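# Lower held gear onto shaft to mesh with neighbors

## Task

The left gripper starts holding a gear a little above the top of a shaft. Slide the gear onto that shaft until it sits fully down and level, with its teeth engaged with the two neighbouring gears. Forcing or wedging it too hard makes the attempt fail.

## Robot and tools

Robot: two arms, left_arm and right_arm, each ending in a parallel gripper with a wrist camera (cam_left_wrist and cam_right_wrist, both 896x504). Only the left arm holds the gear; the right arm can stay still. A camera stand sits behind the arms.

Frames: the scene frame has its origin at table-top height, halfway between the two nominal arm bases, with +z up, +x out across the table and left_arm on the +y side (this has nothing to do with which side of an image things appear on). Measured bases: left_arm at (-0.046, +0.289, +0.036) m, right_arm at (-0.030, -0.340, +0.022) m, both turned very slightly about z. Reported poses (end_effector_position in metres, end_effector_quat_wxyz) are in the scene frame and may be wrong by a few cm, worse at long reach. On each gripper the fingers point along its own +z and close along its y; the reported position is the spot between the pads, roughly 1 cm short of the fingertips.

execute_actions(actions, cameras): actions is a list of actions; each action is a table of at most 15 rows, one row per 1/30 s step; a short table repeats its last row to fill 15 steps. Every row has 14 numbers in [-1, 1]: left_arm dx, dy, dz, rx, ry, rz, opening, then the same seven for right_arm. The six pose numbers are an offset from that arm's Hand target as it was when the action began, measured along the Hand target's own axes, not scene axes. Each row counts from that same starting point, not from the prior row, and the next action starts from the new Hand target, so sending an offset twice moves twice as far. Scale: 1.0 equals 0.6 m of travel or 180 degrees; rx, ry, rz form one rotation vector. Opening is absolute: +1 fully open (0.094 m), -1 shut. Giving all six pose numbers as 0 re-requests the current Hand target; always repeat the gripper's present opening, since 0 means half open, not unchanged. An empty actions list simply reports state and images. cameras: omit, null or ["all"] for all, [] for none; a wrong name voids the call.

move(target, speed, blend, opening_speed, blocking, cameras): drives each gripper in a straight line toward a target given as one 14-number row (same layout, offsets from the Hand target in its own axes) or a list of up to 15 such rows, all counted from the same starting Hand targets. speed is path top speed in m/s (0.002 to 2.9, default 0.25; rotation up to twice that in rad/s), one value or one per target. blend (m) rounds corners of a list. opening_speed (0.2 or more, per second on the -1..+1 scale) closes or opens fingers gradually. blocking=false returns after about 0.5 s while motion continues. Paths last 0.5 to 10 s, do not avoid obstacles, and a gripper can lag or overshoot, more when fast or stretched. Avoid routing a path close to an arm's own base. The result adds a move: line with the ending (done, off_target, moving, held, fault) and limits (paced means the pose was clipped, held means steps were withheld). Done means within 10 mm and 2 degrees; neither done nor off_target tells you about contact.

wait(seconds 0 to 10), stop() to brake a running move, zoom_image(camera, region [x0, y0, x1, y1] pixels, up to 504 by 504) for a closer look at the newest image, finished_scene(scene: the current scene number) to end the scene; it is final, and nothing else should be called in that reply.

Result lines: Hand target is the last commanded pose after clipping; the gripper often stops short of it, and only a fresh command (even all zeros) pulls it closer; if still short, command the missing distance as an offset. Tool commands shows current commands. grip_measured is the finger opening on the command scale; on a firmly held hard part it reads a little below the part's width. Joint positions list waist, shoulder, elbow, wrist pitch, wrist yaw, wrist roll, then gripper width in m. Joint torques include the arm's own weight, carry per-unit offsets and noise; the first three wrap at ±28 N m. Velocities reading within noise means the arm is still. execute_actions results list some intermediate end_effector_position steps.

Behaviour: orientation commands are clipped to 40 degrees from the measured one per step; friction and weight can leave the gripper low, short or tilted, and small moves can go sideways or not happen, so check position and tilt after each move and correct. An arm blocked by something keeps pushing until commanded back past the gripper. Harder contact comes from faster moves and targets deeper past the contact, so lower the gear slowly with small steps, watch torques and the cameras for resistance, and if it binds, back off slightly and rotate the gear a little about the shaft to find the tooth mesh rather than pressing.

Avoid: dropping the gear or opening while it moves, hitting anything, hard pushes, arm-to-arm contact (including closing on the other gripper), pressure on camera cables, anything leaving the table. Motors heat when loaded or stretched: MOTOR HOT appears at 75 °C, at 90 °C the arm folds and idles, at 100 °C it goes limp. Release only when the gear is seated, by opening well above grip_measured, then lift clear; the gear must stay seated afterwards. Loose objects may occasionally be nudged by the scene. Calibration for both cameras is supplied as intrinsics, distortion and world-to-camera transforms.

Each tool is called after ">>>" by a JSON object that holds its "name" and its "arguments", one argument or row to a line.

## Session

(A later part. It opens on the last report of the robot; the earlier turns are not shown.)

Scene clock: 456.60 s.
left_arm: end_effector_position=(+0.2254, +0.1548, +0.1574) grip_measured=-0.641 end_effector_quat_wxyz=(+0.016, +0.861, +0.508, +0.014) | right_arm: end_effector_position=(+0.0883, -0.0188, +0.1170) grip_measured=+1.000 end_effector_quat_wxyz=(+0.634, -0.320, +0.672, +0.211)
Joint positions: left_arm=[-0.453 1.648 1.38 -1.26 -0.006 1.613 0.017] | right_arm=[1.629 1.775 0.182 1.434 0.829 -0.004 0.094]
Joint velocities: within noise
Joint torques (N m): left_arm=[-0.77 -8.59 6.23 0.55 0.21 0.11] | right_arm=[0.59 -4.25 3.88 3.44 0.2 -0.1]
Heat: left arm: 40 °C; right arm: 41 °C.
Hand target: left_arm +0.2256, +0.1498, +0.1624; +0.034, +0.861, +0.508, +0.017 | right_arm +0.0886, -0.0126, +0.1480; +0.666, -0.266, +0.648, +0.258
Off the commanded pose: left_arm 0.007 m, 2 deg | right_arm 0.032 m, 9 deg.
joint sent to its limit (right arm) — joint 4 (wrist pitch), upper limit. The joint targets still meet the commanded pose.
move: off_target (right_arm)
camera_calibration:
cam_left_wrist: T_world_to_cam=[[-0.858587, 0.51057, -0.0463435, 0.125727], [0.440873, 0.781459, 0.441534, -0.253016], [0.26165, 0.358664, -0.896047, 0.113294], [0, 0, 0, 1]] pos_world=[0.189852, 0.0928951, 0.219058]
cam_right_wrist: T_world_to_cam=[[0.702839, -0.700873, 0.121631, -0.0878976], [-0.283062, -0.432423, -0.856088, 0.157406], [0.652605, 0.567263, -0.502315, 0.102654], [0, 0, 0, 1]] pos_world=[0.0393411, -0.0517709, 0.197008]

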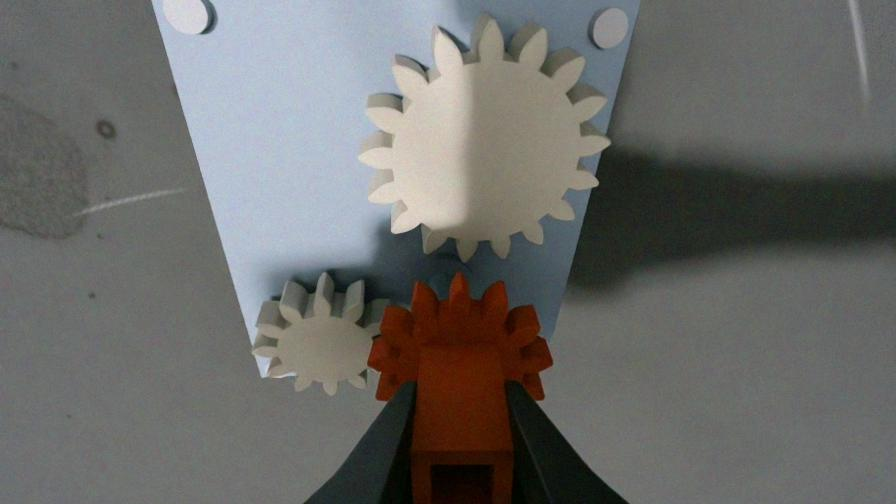

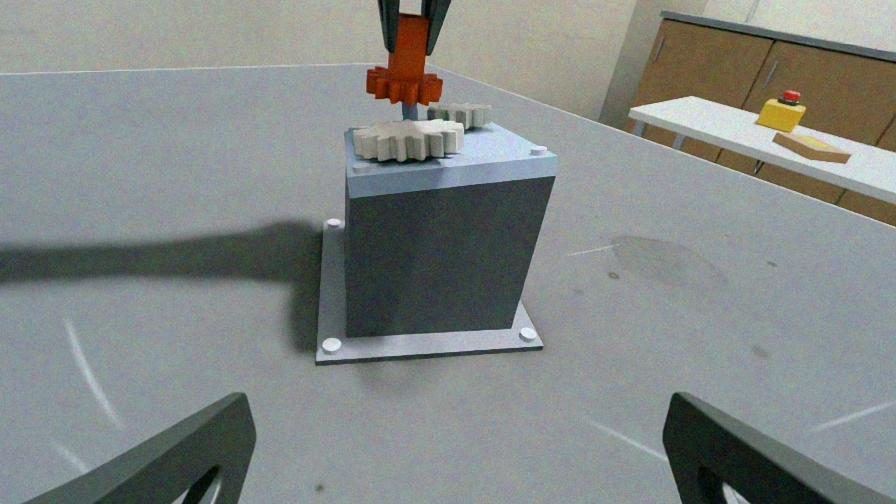

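>>> {"name": "move", "arguments": {
  "target": [-0.0016,0.0019,0,-0.012,-0.0152,0,-1,0,0,0,0,0,0,1],
  "speed": 0.05
}}

>>> {"name": "zoom_image", "arguments": {
  "camera": "cam_right_wrist",
  "region": [350, 20, 490, 160]
}}

>>> {"name": "zoom_image", "arguments": {
  "camera": "cam_left_wrist",
  "region": [360, 210, 560, 350]
}}

Scene clock: 484.80 s.
left_arm: end_effector_position=(+0.2244, +0.1502, +0.1569) grip_measured=-0.641 end_effector_quat_wxyz=(+0.043, +0.859, +0.510, +0.002) | right_arm: end_effector_position=(+0.0884, -0.0189, +0.1170) grip_measured=+1.000 end_effector_quat_wxyz=(+0.634, -0.320, +0.672, +0.211)
Joint positions: left_arm=[-0.44 1.622 1.348 -1.222 0.044 1.618 0.017] | right_arm=[1.629 1.775 0.182 1.434 0.83 -0.005 0.094]
Joint velocities: within noise
Joint torques (N m): left_arm=[0.27 -8.53 6.13 0.65 0.28 0.28] | right_arm=[0.77 -4.16 3.86 3.47 0.22 -0.12]
Heat: left arm: 40 °C; right arm: 46 °C.
Hand target: left_arm +0.2262, +0.1484, +0.1624; +0.062, +0.860, +0.507, +0.006 | right_arm +0.0886, -0.0126, +0.1480; +0.666, -0.266, +0.648, +0.258
Off the commanded pose: left_arm 0.006 m, 2 deg | right_arm 0.032 m, 9 deg.
joint sent to its limit (right arm) — joint 4 (wrist pitch), upper limit. The joint targets still meet the commanded pose.
move: off_target (right_arm)
camera_calibration:
cam_left_wrist: T_world_to_cam=[[-0.860894, 0.502124, -0.0820541, 0.13457], [0.433535, 0.808373, 0.398221, -0.24446], [0.266286, 0.307252, -0.913612, 0.124214], [0, 0, 0, 1]] pos_world=[0.188756, 0.0918787, 0.221875]
cam_right_wrist: T_world_to_cam=[[0.702275, -0.701307, 0.122385, -0.0880462], [-0.282863, -0.432641, -0.856043, 0.157377], [0.653298, 0.56656, -0.502207, 0.102568], [0, 0, 0, 1]] pos_world=[0.0393415, -0.0517704, 0.197008]

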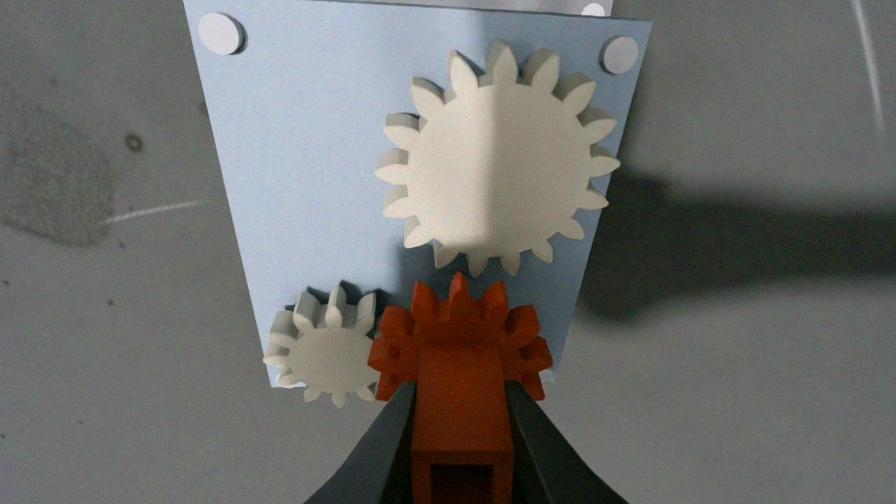

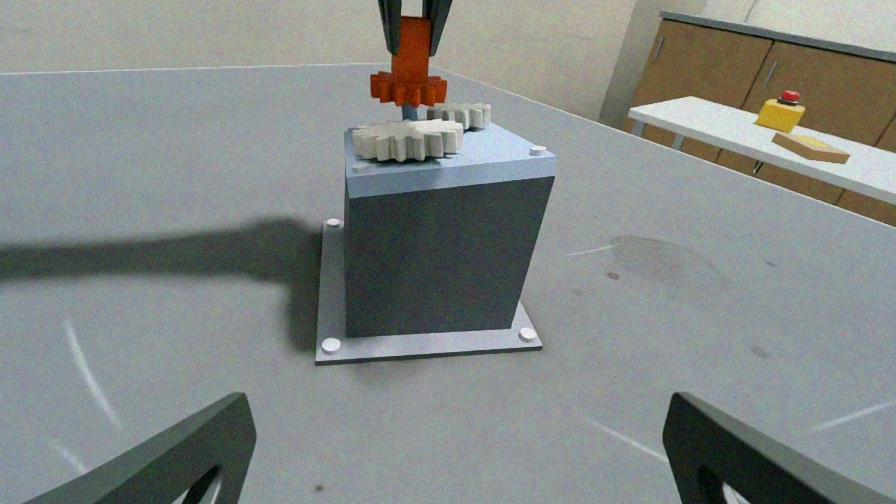

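Scaled by 3.600 from the camera's 896x504 image, which has a finer 1280x720 frame.

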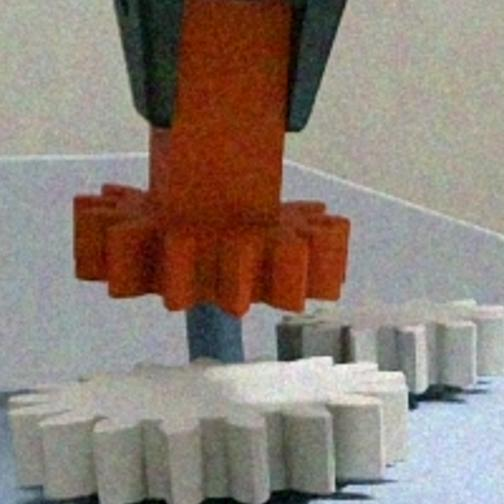

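Scaled by 2.520 from the camera's 896x504 image, which has a finer 1280x720 frame.

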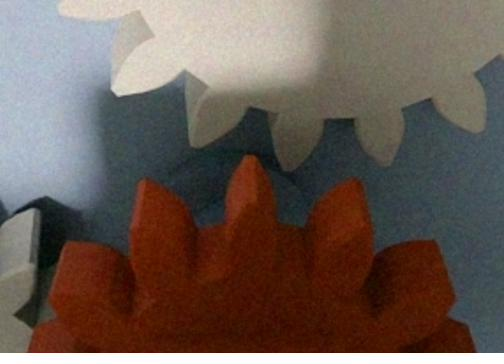

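>>> {"name": "move", "arguments": {
  "target": [0.0058,-0.0012,-0.0005,-0.0123,-0.0125,0,-1,0,0,0,0,0,0,1],
  "speed": 0.05
}}

>>> {"name": "zoom_image", "arguments": {
  "camera": "cam_right_wrist",
  "region": [350, 20, 490, 160]
}}

>>> {"name": "zoom_image", "arguments": {
  "camera": "cam_left_wrist",
  "region": [360, 210, 560, 350]
}}

Scene clock: 543.07 s.
left_arm: end_effector_position=(+0.2254, +0.1537, +0.1570) grip_measured=-0.641 end_effector_quat_wxyz=(+0.070, +0.858, +0.510, -0.005) | right_arm: end_effector_position=(+0.0884, -0.0189, +0.1170) grip_measured=+1.000 end_effector_quat_wxyz=(+0.634, -0.320, +0.672, +0.211)
Joint positions: left_arm=[-0.401 1.588 1.308 -1.183 0.09 1.653 0.017] | right_arm=[1.629 1.775 0.182 1.434 0.83 -0.005 0.094]
Joint velocities: within noise
Joint torques (N m): left_arm=[0.21 -8.24 6.22 0.73 0.3 0.3] | right_arm=[0.68 -4.16 3.85 3.46 0.21 -0.15]
Heat: left arm: 38 °C; right arm: 49 °C.
Hand target: left_arm +0.2272, +0.1518, +0.1626; +0.089, +0.859, +0.505, -0.001 | right_arm +0.0886, -0.0126, +0.1480; +0.666, -0.266, +0.648, +0.258
Off the commanded pose: left_arm 0.006 m, 2 deg | right_arm 0.032 m, 9 deg.
joint sent to its limit (right arm) — joint 4 (wrist pitch), upper limit. The joint targets still meet the commanded pose.
move: off_target (right_arm)
camera_calibration:
cam_left_wrist: T_world_to_cam=[[-0.859121, 0.497083, -0.121735, 0.140317], [0.428438, 0.828686, 0.360166, -0.243772], [0.279913, 0.257271, -0.924911, 0.129435], [0, 0, 0, 1]] pos_world=[0.18876, 0.0989613, 0.224595]
cam_right_wrist: T_world_to_cam=[[0.702275, -0.701307, 0.122385, -0.0880462], [-0.282863, -0.432641, -0.856043, 0.157377], [0.653298, 0.56656, -0.502207, 0.102568], [0, 0, 0, 1]] pos_world=[0.0393415, -0.0517704, 0.197008]

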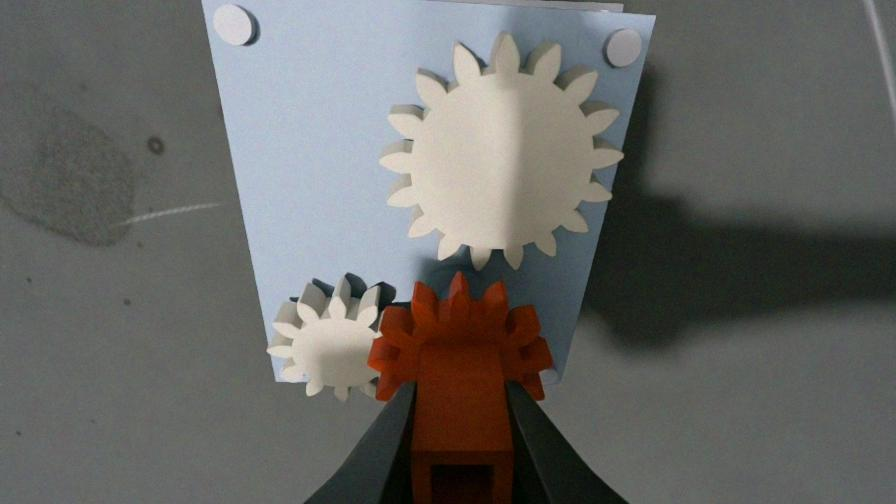

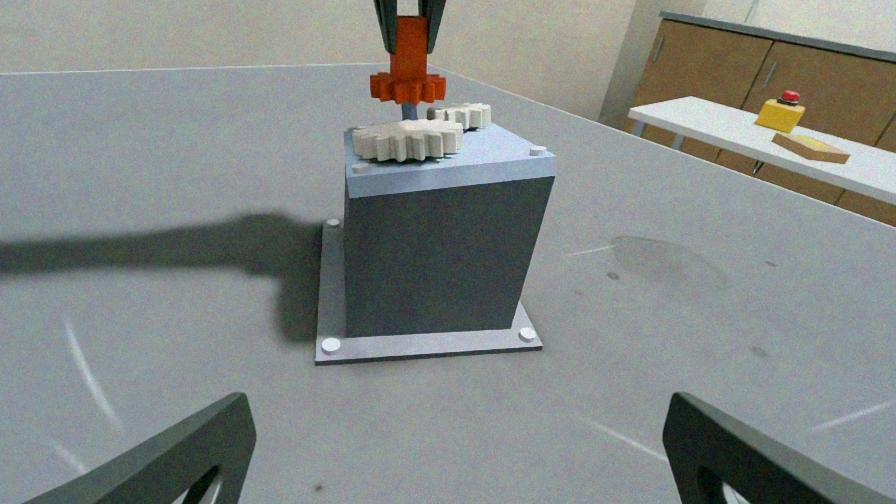

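Scaled by 3.600 from the camera's 896x504 image, which has a finer 1280x720 frame.

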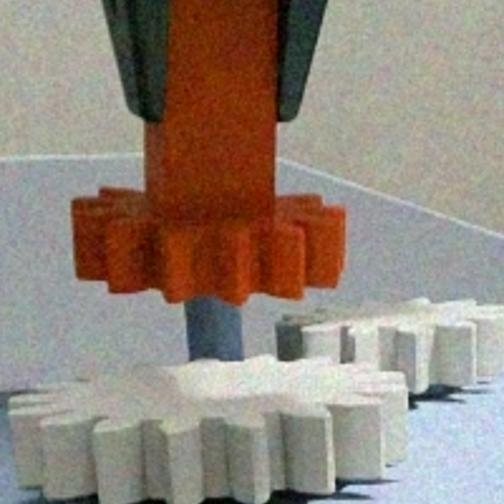

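Scaled by 2.520 from the camera's 896x504 image, which has a finer 1280x720 frame.

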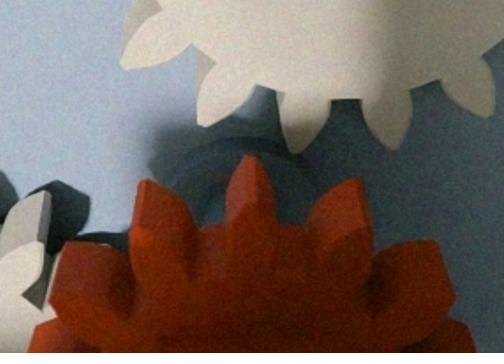

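>>> {"name": "zoom_image", "arguments": {
  "camera": "cam_right_wrist",
  "region": [365, 60, 450, 145]
}}

>>> {"name": "zoom_image", "arguments": {
  "camera": "cam_left_wrist",
  "region": [400, 230, 500, 330]
}}

Scaled by 5.929 from the camera's 896x504 image, which has a finer 1280x720 frame.

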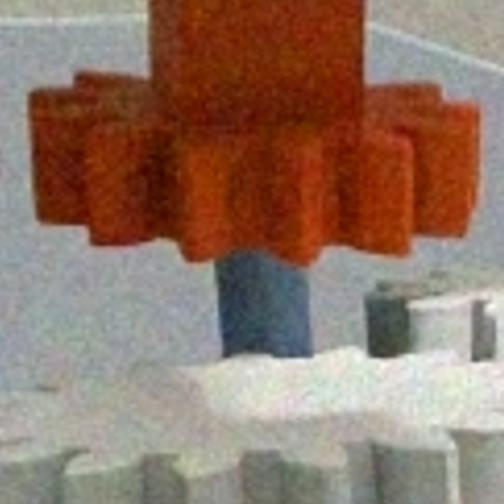

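Scaled by 5.040 from the camera's 896x504 image, which has a finer 1280x720 frame.

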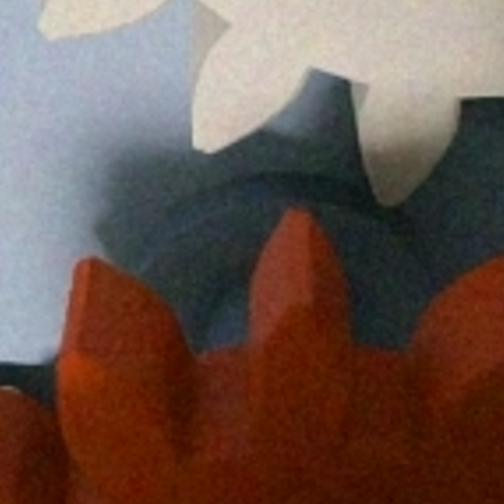

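>>> {"name": "move", "arguments": {
  "target": [0,0,0,0,0,0,-1,-0.01,-0.28,0.119,-0.25,0,0,1]
}}

>>> {"name": "zoom_image", "arguments": {
  "camera": "cam_right_wrist",
  "region": [345, 130, 445, 240]
}}

Scene clock: 579.77 s.
left_arm: end_effector_position=(+0.2256, +0.1535, +0.1571) grip_measured=-0.641 end_effector_quat_wxyz=(+0.071, +0.858, +0.509, -0.005) | right_arm: end_effector_position=(+0.2530, -0.0864, +0.1577) grip_measured=+1.000 end_effector_quat_wxyz=(+0.515, -0.497, +0.505, +0.483)
Joint positions: left_arm=[-0.401 1.588 1.308 -1.182 0.091 1.653 0.017] | right_arm=[0.307 1.89 0.532 1.348 -1.25 -0.034 0.094]
Joint velocities: within noise
Joint torques (N m): left_arm=[0.2 -8.24 6.06 0.74 0.3 0.26] | right_arm=[0.02 -6.11 5.23 1.61 -0.13 0.04]
Heat: left arm: 39 °C; right arm: 50 °C.
Hand target: left_arm +0.2272, +0.1518, +0.1626; +0.089, +0.858, +0.505, -0.001 | right_arm +0.2557, -0.0854, +0.1587; +0.513, -0.500, +0.500, +0.486
Off the commanded pose: left_arm 0.006 m, 2 deg | right_arm 0.003 m, 1 deg.
move: done
camera_calibration:
cam_left_wrist: T_world_to_cam=[[-0.858805, 0.497331, -0.122945, 0.140641], [0.42855, 0.828909, 0.359519, -0.243629], [0.280711, 0.256068, -0.925003, 0.129422], [0, 0, 0, 1]] pos_world=[0.188861, 0.0988607, 0.224596]
cam_right_wrist: T_world_to_cam=[[0.999118, -0.0332358, 0.0256507, -0.258038], [0.00966432, -0.412497, -0.910908, 0.14601], [0.0408556, 0.910352, -0.411812, 0.224094], [0, 0, 0, 1]] pos_world=[0.247244, -0.152352, 0.231905]

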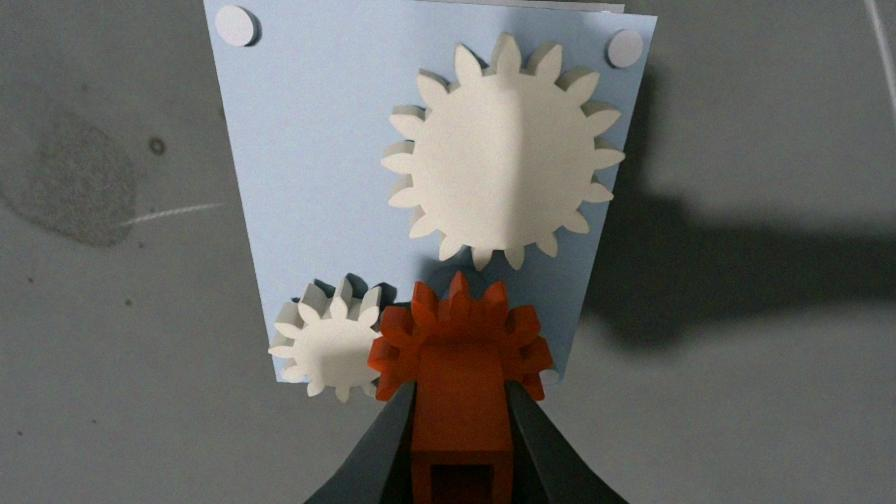

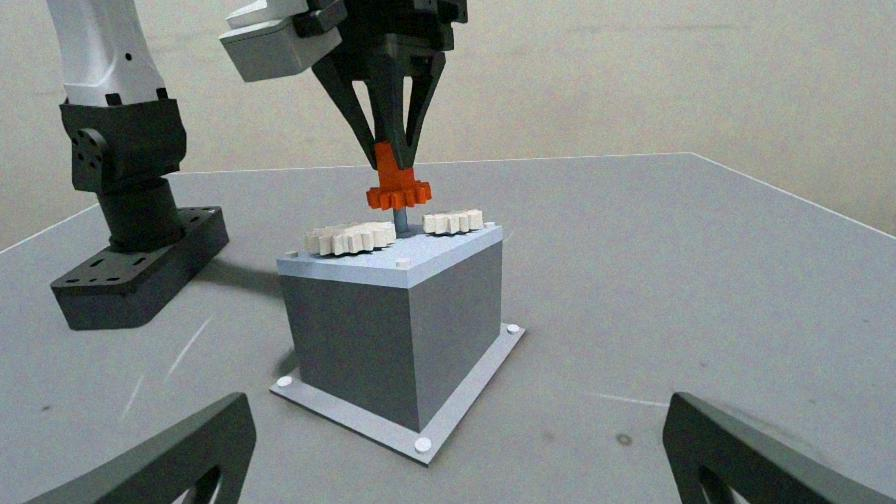

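Scaled by 4.582 from the camera's 896x504 image, which has a finer 1280x720 frame.

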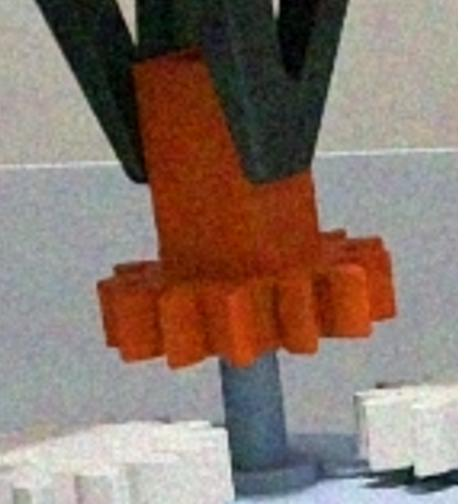

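>>> {"name": "move", "arguments": {
  "target": [0.0025,-0.0021,-0.0006,-0.0099,-0.0271,-0.003,-1,0,0,0,0,0,0,1],
  "speed": 0.05
}}

>>> {"name": "zoom_image", "arguments": {
  "camera": "cam_right_wrist",
  "region": [345, 130, 445, 240]
}}

>>> {"name": "zoom_image", "arguments": {
  "camera": "cam_left_wrist",
  "region": [400, 230, 500, 330]
}}

>>> {"name": "move", "arguments": {
  "target": [0,0,0,0,0,0,-1,0,0.288,0.107,0.25,0,0,1]
}}

>>> {"name": "zoom_image", "arguments": {
  "camera": "cam_right_wrist",
  "region": [365, 50, 450, 135]
}}

Scene clock: 613.97 s.
left_arm: end_effector_position=(+0.2249, +0.1557, +0.1567) grip_measured=-0.641 end_effector_quat_wxyz=(+0.104, +0.853, +0.510, -0.036) | right_arm: end_effector_position=(+0.2528, -0.0864, +0.1575) grip_measured=+1.000 end_effector_quat_wxyz=(+0.514, -0.497, +0.505, +0.483)
Joint positions: left_arm=[-0.341 1.569 1.277 -1.16 0.187 1.701 0.017] | right_arm=[0.307 1.89 0.532 1.347 -1.251 -0.034 0.094]
Joint velocities: within noise
Joint torques (N m): left_arm=[0.31 -8.09 6.12 0.74 0.37 0.29] | right_arm=[0.02 -6.02 5.3 1.61 -0.22 0.02]
Heat: left arm: 39 °C; right arm: 45 °C.
Hand target: left_arm +0.2268, +0.1538, +0.1625; +0.123, +0.854, +0.505, -0.030 | right_arm +0.2557, -0.0854, +0.1587; +0.513, -0.500, +0.500, +0.486
Off the commanded pose: left_arm 0.006 m, 2 deg | right_arm 0.003 m, 1 deg.
move: done
camera_calibration:
cam_left_wrist: T_world_to_cam=[[-0.862619, 0.48263, -0.151514, 0.146533], [0.431737, 0.858516, 0.276684, -0.237403], [0.263613, 0.173259, -0.948941, 0.149241], [0, 0, 0, 1]] pos_world=[0.189556, 0.107236, 0.229509]
cam_right_wrist: T_world_to_cam=[[0.99918, -0.0324608, 0.0242154, -0.257698], [0.00865555, -0.412954, -0.910711, 0.145962], [0.0395622, 0.910173, -0.412334, 0.224422], [0, 0, 0, 1]] pos_world=[0.247345, -0.152353, 0.231707]

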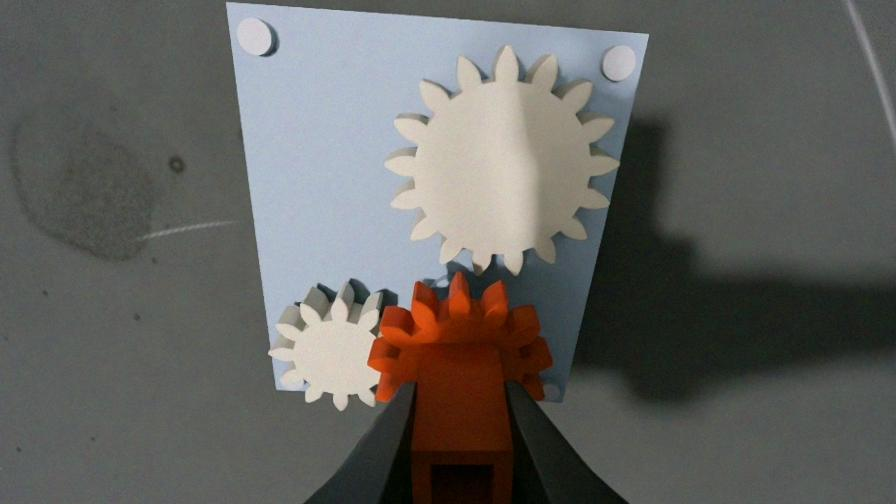

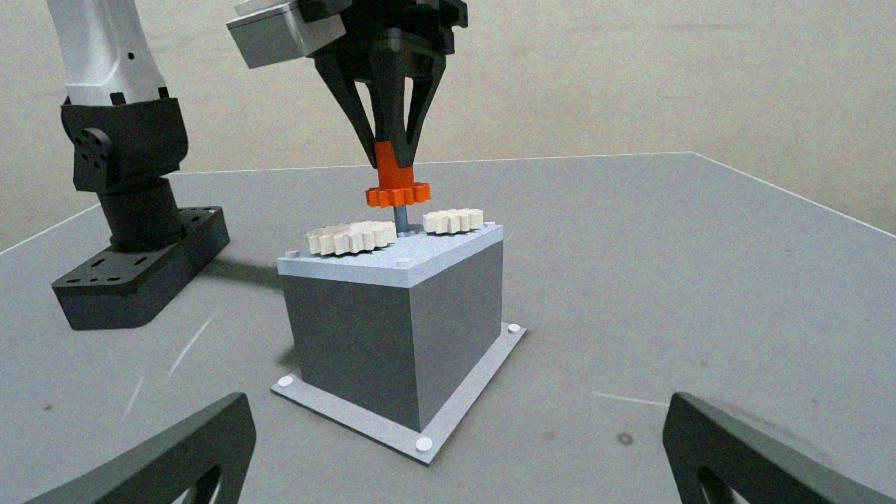

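Scaled by 4.582 from the camera's 896x504 image, which has a finer 1280x720 frame.

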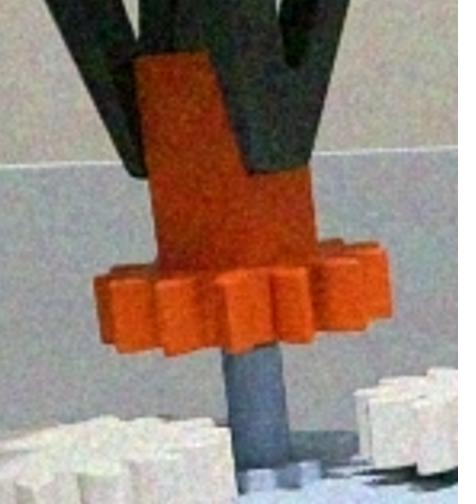

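Scaled by 5.040 from the camera's 896x504 image, which has a finer 1280x720 frame.

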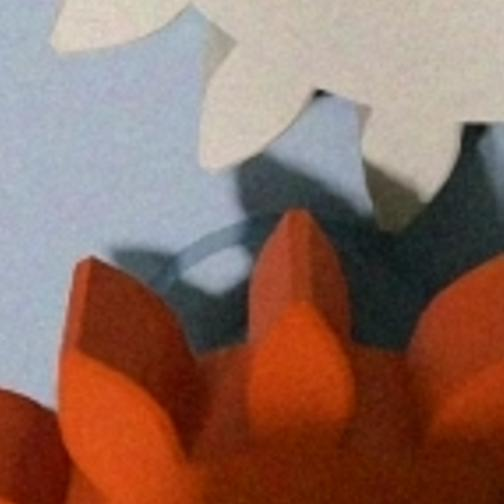

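Scene clock: 616.57 s.
left_arm: end_effector_position=(+0.2250, +0.1555, +0.1568) grip_measured=-0.641 end_effector_quat_wxyz=(+0.105, +0.853, +0.510, -0.036) | right_arm: end_effector_position=(+0.0845, -0.0223, +0.1243) grip_measured=+1.000 end_effector_quat_wxyz=(+0.638, -0.319, +0.668, +0.214)
Joint positions: left_arm=[-0.341 1.569 1.277 -1.159 0.187 1.701 0.017] | right_arm=[1.648 1.73 0.167 1.419 0.847 -0.013 0.094]
Joint velocities: within noise
Joint torques (N m): left_arm=[0.34 -8.1 6.17 0.75 0.37 0.29] | right_arm=[0.79 -3.78 4.22 3.36 0.2 -0.13]
Heat: left arm: 39 °C; right arm: 45 °C.
Hand target: left_arm +0.2268, +0.1538, +0.1625; +0.123, +0.854, +0.505, -0.030 | right_arm +0.0848, -0.0166, +0.1540; +0.666, -0.266, +0.648, +0.258
Off the commanded pose: left_arm 0.006 m, 2 deg | right_arm 0.030 m, 9 deg.
move: off_target (right_arm)
camera_calibration:
cam_left_wrist: T_world_to_cam=[[-0.862293, 0.482916, -0.15246, 0.146722], [0.432032, 0.858579, 0.276026, -0.237257], [0.264196, 0.172148, -0.948981, 0.149372], [0, 0, 0, 1]] pos_world=[0.189556, 0.107135, 0.229609]
cam_right_wrist: T_world_to_cam=[[0.703645, -0.700264, 0.120476, -0.0884509], [-0.274813, -0.42456, -0.862686, 0.161403], [0.655257, 0.573916, -0.491181, 0.109356], [0, 0, 0, 1]] pos_world=[0.0349375, -0.0561747, 0.20361]

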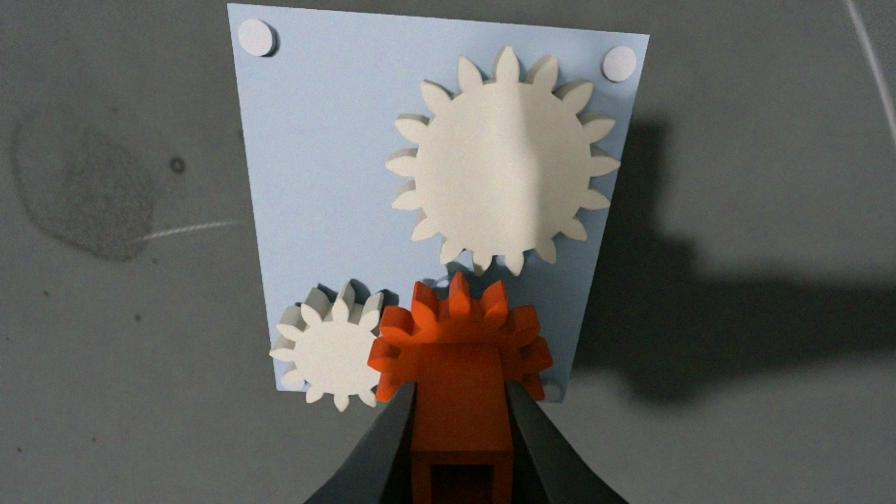

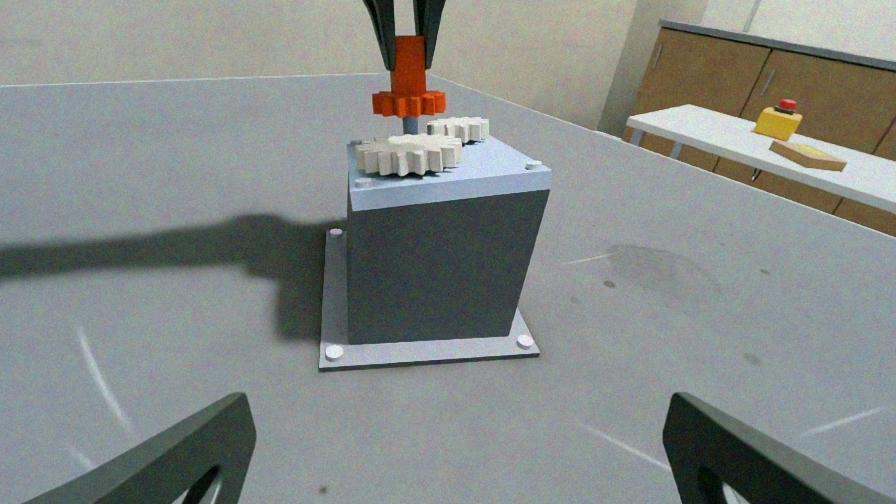

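Scaled by 5.929 from the camera's 896x504 image, which has a finer 1280x720 frame.

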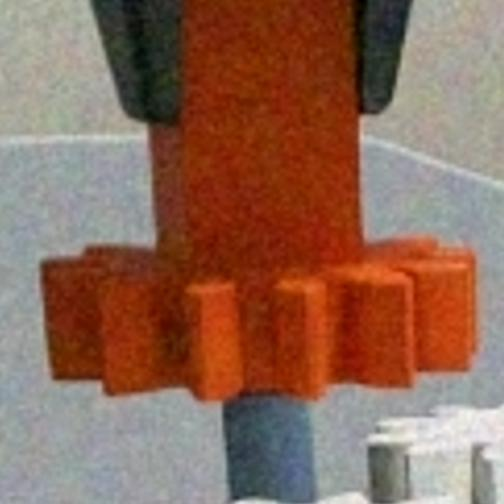

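>>> {"name": "move", "arguments": {
  "target": [0,0,0,-0.0071,0,-0.064,-1,0,0,0,0,0,0,1],
  "speed": 0.05
}}

>>> {"name": "zoom_image", "arguments": {
  "camera": "cam_right_wrist",
  "region": [365, 50, 450, 135]
}}

>>> {"name": "zoom_image", "arguments": {
  "camera": "cam_left_wrist",
  "region": [260, 140, 640, 420]
}}

Scene clock: 679.70 s.
left_arm: end_effector_position=(+0.2245, +0.1553, +0.1568) grip_measured=-0.641 end_effector_quat_wxyz=(+0.110, +0.802, +0.585, -0.040) | right_arm: end_effector_position=(+0.0846, -0.0224, +0.1244) grip_measured=+1.000 end_effector_quat_wxyz=(+0.638, -0.319, +0.668, +0.214)
Joint positions: left_arm=[-0.341 1.548 1.253 -1.135 0.19 1.516 0.017] | right_arm=[1.648 1.73 0.167 1.419 0.847 -0.014 0.094]
Joint velocities: within noise
Joint torques (N m): left_arm=[0.23 -7.98 6.13 0.84 0.36 0.09] | right_arm=[0.65 -3.75 4.05 3.37 0.22 -0.11]
Heat: left arm: 38 °C; right arm: 56 °C.
Hand target: left_arm +0.2268, +0.1538, +0.1625; +0.129, +0.797, +0.588, -0.037 | right_arm +0.0848, -0.0166, +0.1540; +0.666, -0.266, +0.648, +0.258
Off the commanded pose: left_arm 0.006 m, 2 deg | right_arm 0.030 m, 9 deg.
move: off_target (right_arm)
camera_calibration:
cam_left_wrist: T_world_to_cam=[[-0.937731, 0.317625, -0.14062, 0.187166], [0.276625, 0.927692, 0.250732, -0.208726], [0.210091, 0.19622, -0.957789, 0.159271], [0, 0, 0, 1]] pos_world=[0.199789, 0.102933, 0.231201]
cam_right_wrist: T_world_to_cam=[[0.703112, -0.700651, 0.121332, -0.0887685], [-0.274521, -0.424867, -0.862627, 0.161349], [0.655951, 0.573215, -0.491073, 0.109261], [0, 0, 0, 1]] pos_world=[0.0350378, -0.0562742, 0.203609]

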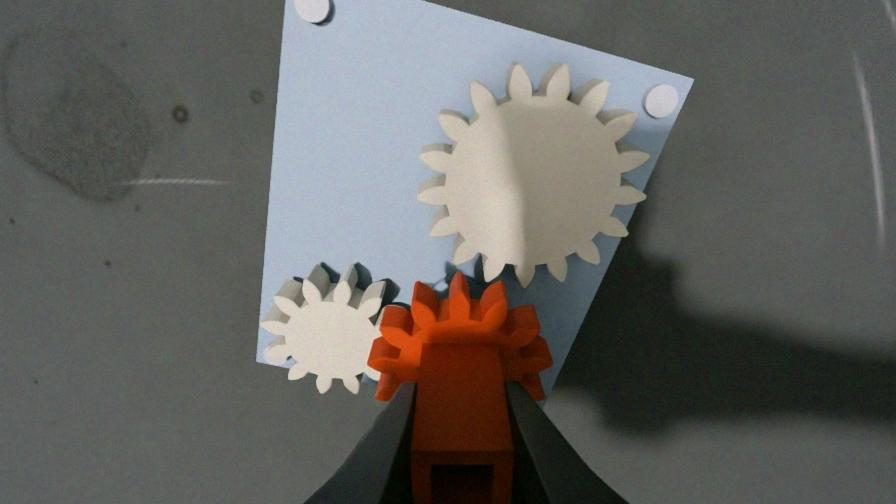

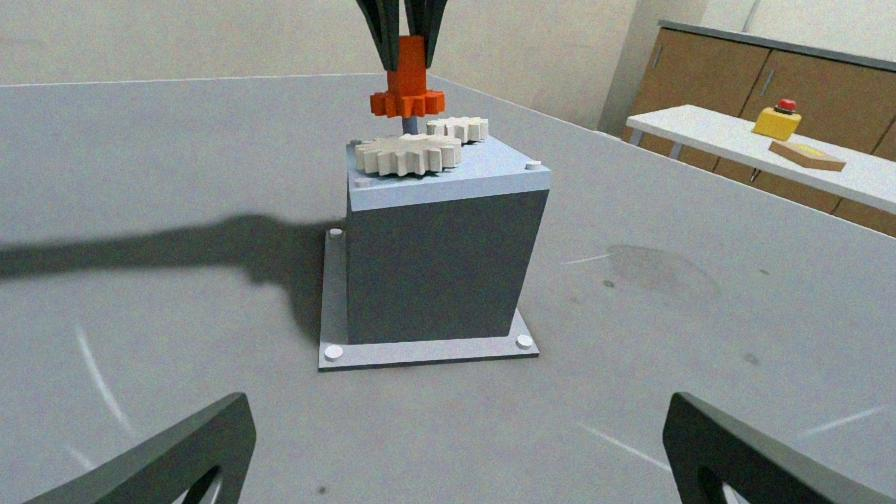

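Scaled by 5.929 from the camera's 896x504 image, which has a finer 1280x720 frame.

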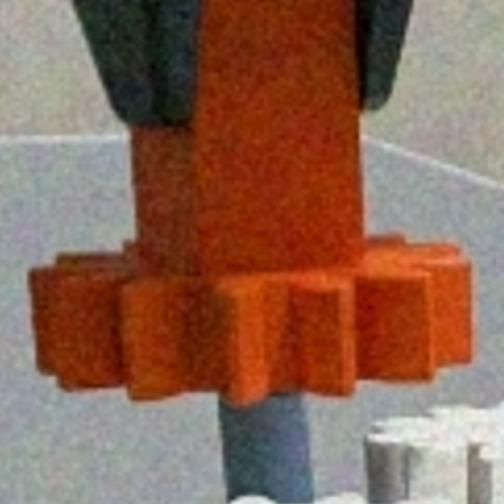

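Scaled by 1.326 from the camera's 896x504 image, which has a finer 1280x720 frame.

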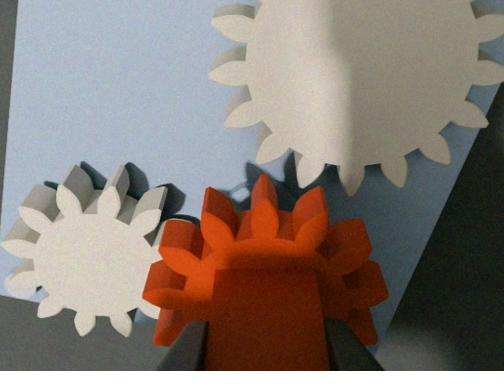

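>>> {"name": "move", "arguments": {
  "target": [0.0002,0.0008,0.0052,-0.0015,0,-0.0138,-1,0,0,0,0,0,0,1],
  "speed": 0.03
}}

>>> {"name": "zoom_image", "arguments": {
  "camera": "cam_right_wrist",
  "region": [365, 50, 450, 135]
}}

>>> {"name": "zoom_image", "arguments": {
  "camera": "cam_left_wrist",
  "region": [260, 140, 640, 420]
}}

>>> {"name": "move", "arguments": {
  "target": [0,0,0,0,0,0,-1,-0.01,-0.28,0.119,-0.25,0,0,1]
}}

>>> {"name": "zoom_image", "arguments": {
  "camera": "cam_right_wrist",
  "region": [345, 140, 445, 250]
}}

Scene clock: 716.40 s.
left_arm: end_effector_position=(+0.2255, +0.1549, +0.1539) grip_measured=-0.641 end_effector_quat_wxyz=(+0.112, +0.788, +0.603, -0.041) | right_arm: end_effector_position=(+0.0846, -0.0224, +0.1244) grip_measured=+1.000 end_effector_quat_wxyz=(+0.638, -0.319, +0.668, +0.214)
Joint positions: left_arm=[-0.341 1.548 1.241 -1.118 0.19 1.47 0.017] | right_arm=[1.648 1.73 0.167 1.419 0.847 -0.014 0.094]
Joint velocities: within noise
Joint torques (N m): left_arm=[0.17 -7.97 6.32 0.84 0.37 0.09] | right_arm=[0.62 -3.78 4.15 3.37 0.21 -0.11]
Heat: left arm: 39 °C; right arm: 58 °C.
Hand target: left_arm +0.2276, +0.1530, +0.1596; +0.130, +0.784, +0.606, -0.038 | right_arm +0.0848, -0.0166, +0.1540; +0.666, -0.266, +0.648, +0.258
Off the commanded pose: left_arm 0.006 m, 2 deg | right_arm 0.030 m, 9 deg.
move: off_target (right_arm)
camera_calibration:
cam_left_wrist: T_world_to_cam=[[-0.951738, 0.274621, -0.137035, 0.197041], [0.236104, 0.940394, 0.244774, -0.199812], [0.196087, 0.200606, -0.959847, 0.15918], [0, 0, 0, 1]] pos_world=[0.203494, 0.101858, 0.228699]
cam_right_wrist: T_world_to_cam=[[0.703112, -0.700651, 0.121332, -0.0887685], [-0.274521, -0.424867, -0.862627, 0.161349], [0.655951, 0.573215, -0.491073, 0.109261], [0, 0, 0, 1]] pos_world=[0.0350378, -0.0562742, 0.203609]

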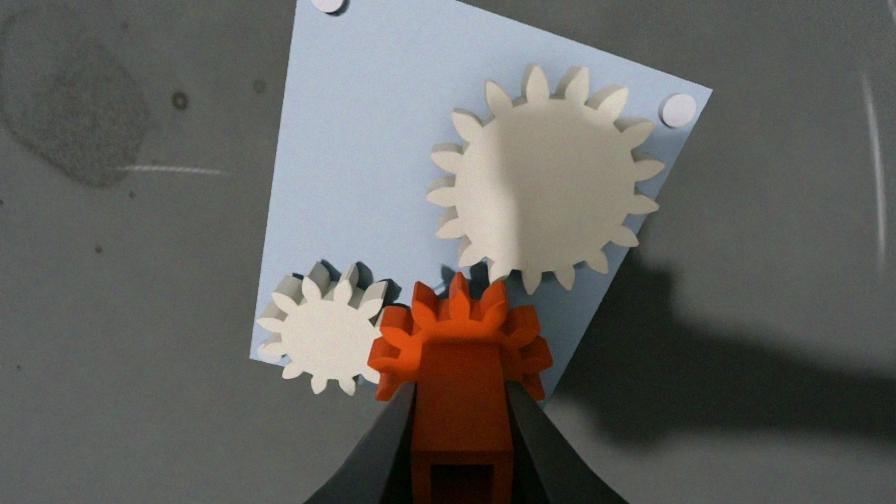

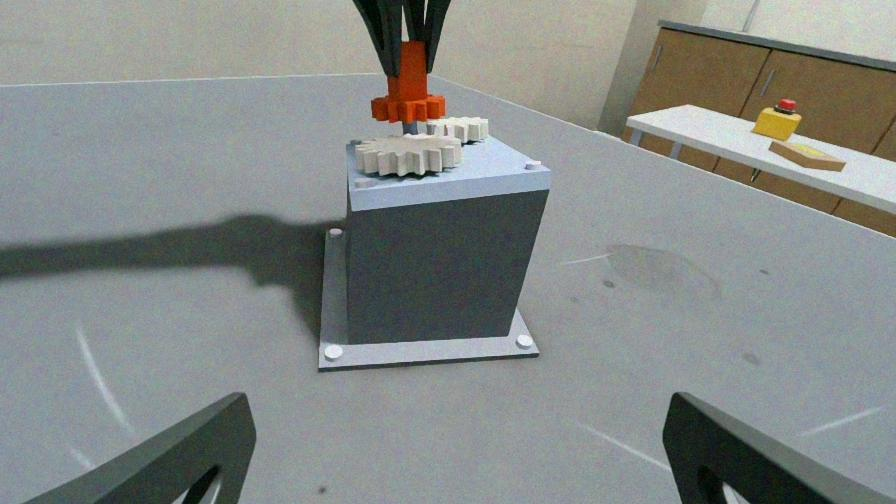

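Scaled by 5.929 from the camera's 896x504 image, which has a finer 1280x720 frame.

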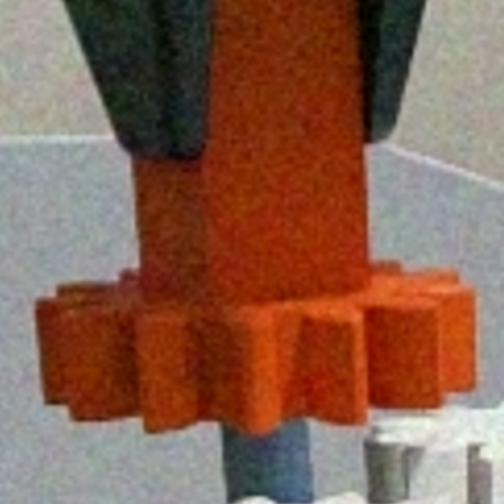

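Scaled by 1.326 from the camera's 896x504 image, which has a finer 1280x720 frame.

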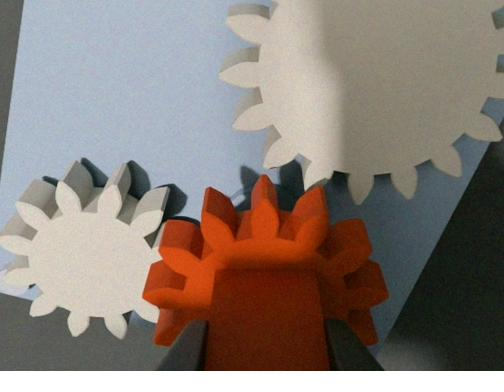

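Scene clock: 718.90 s.
left_arm: end_effector_position=(+0.2256, +0.1549, +0.1539) grip_measured=-0.641 end_effector_quat_wxyz=(+0.112, +0.788, +0.604, -0.041) | right_arm: end_effector_position=(+0.2491, -0.0903, +0.1633) grip_measured=+1.000 end_effector_quat_wxyz=(+0.514, -0.496, +0.506, +0.484)
Joint positions: left_arm=[-0.341 1.548 1.241 -1.117 0.19 1.469 0.017] | right_arm=[0.297 1.851 0.515 1.326 -1.26 -0.029 0.094]
Joint velocities: within noise
Joint torques (N m): left_arm=[0.2 -7.97 6.3 0.86 0.34 0.09] | right_arm=[-0.02 -5.82 5.48 1.55 -0.21 0.01]
Heat: left arm: 39 °C; right arm: 57 °C.
Hand target: left_arm +0.2276, +0.1530, +0.1596; +0.130, +0.784, +0.606, -0.038 | right_arm +0.2520, -0.0894, +0.1647; +0.513, -0.500, +0.500, +0.486
Off the commanded pose: left_arm 0.006 m, 2 deg | right_arm 0.003 m, 1 deg.
move: done
camera_calibration:
cam_left_wrist: T_world_to_cam=[[-0.951936, 0.273827, -0.137246, 0.197319], [0.2353, 0.940625, 0.244659, -0.199694], [0.196091, 0.200606, -0.959847, 0.159255], [0, 0, 0, 1]] pos_world=[0.203594, 0.101858, 0.228799]
cam_right_wrist: T_world_to_cam=[[0.999225, -0.0332703, 0.0210344, -0.253754], [0.00545477, -0.412186, -0.911083, 0.150616], [0.0389821, 0.910492, -0.411685, 0.230635], [0, 0, 0, 1]] pos_world=[0.243746, -0.156352, 0.23751]

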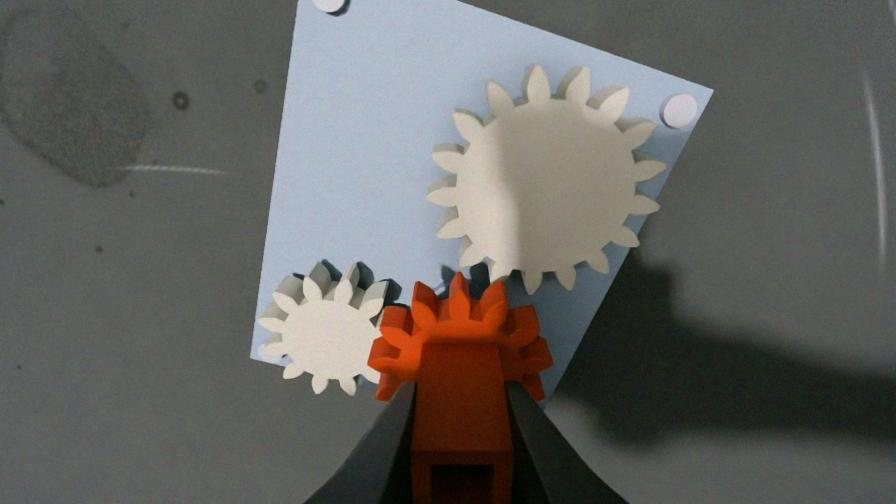

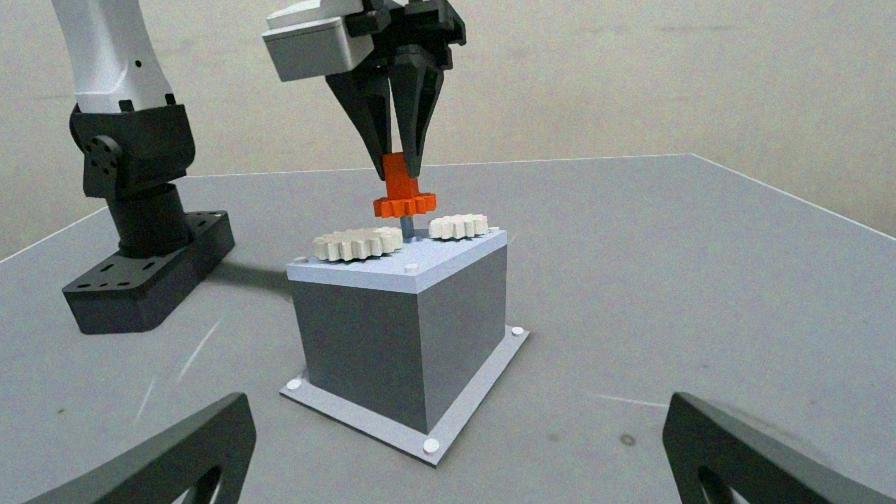

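Scaled by 4.582 from the camera's 896x504 image, which has a finer 1280x720 frame.

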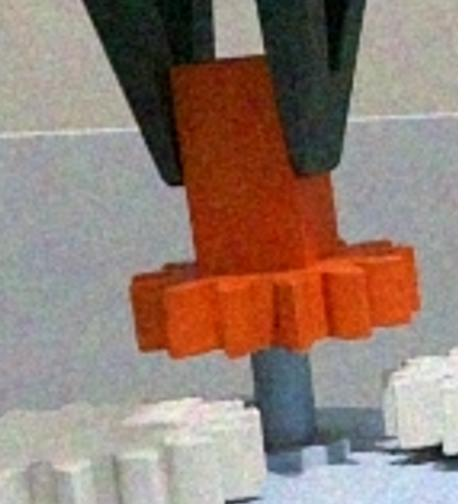

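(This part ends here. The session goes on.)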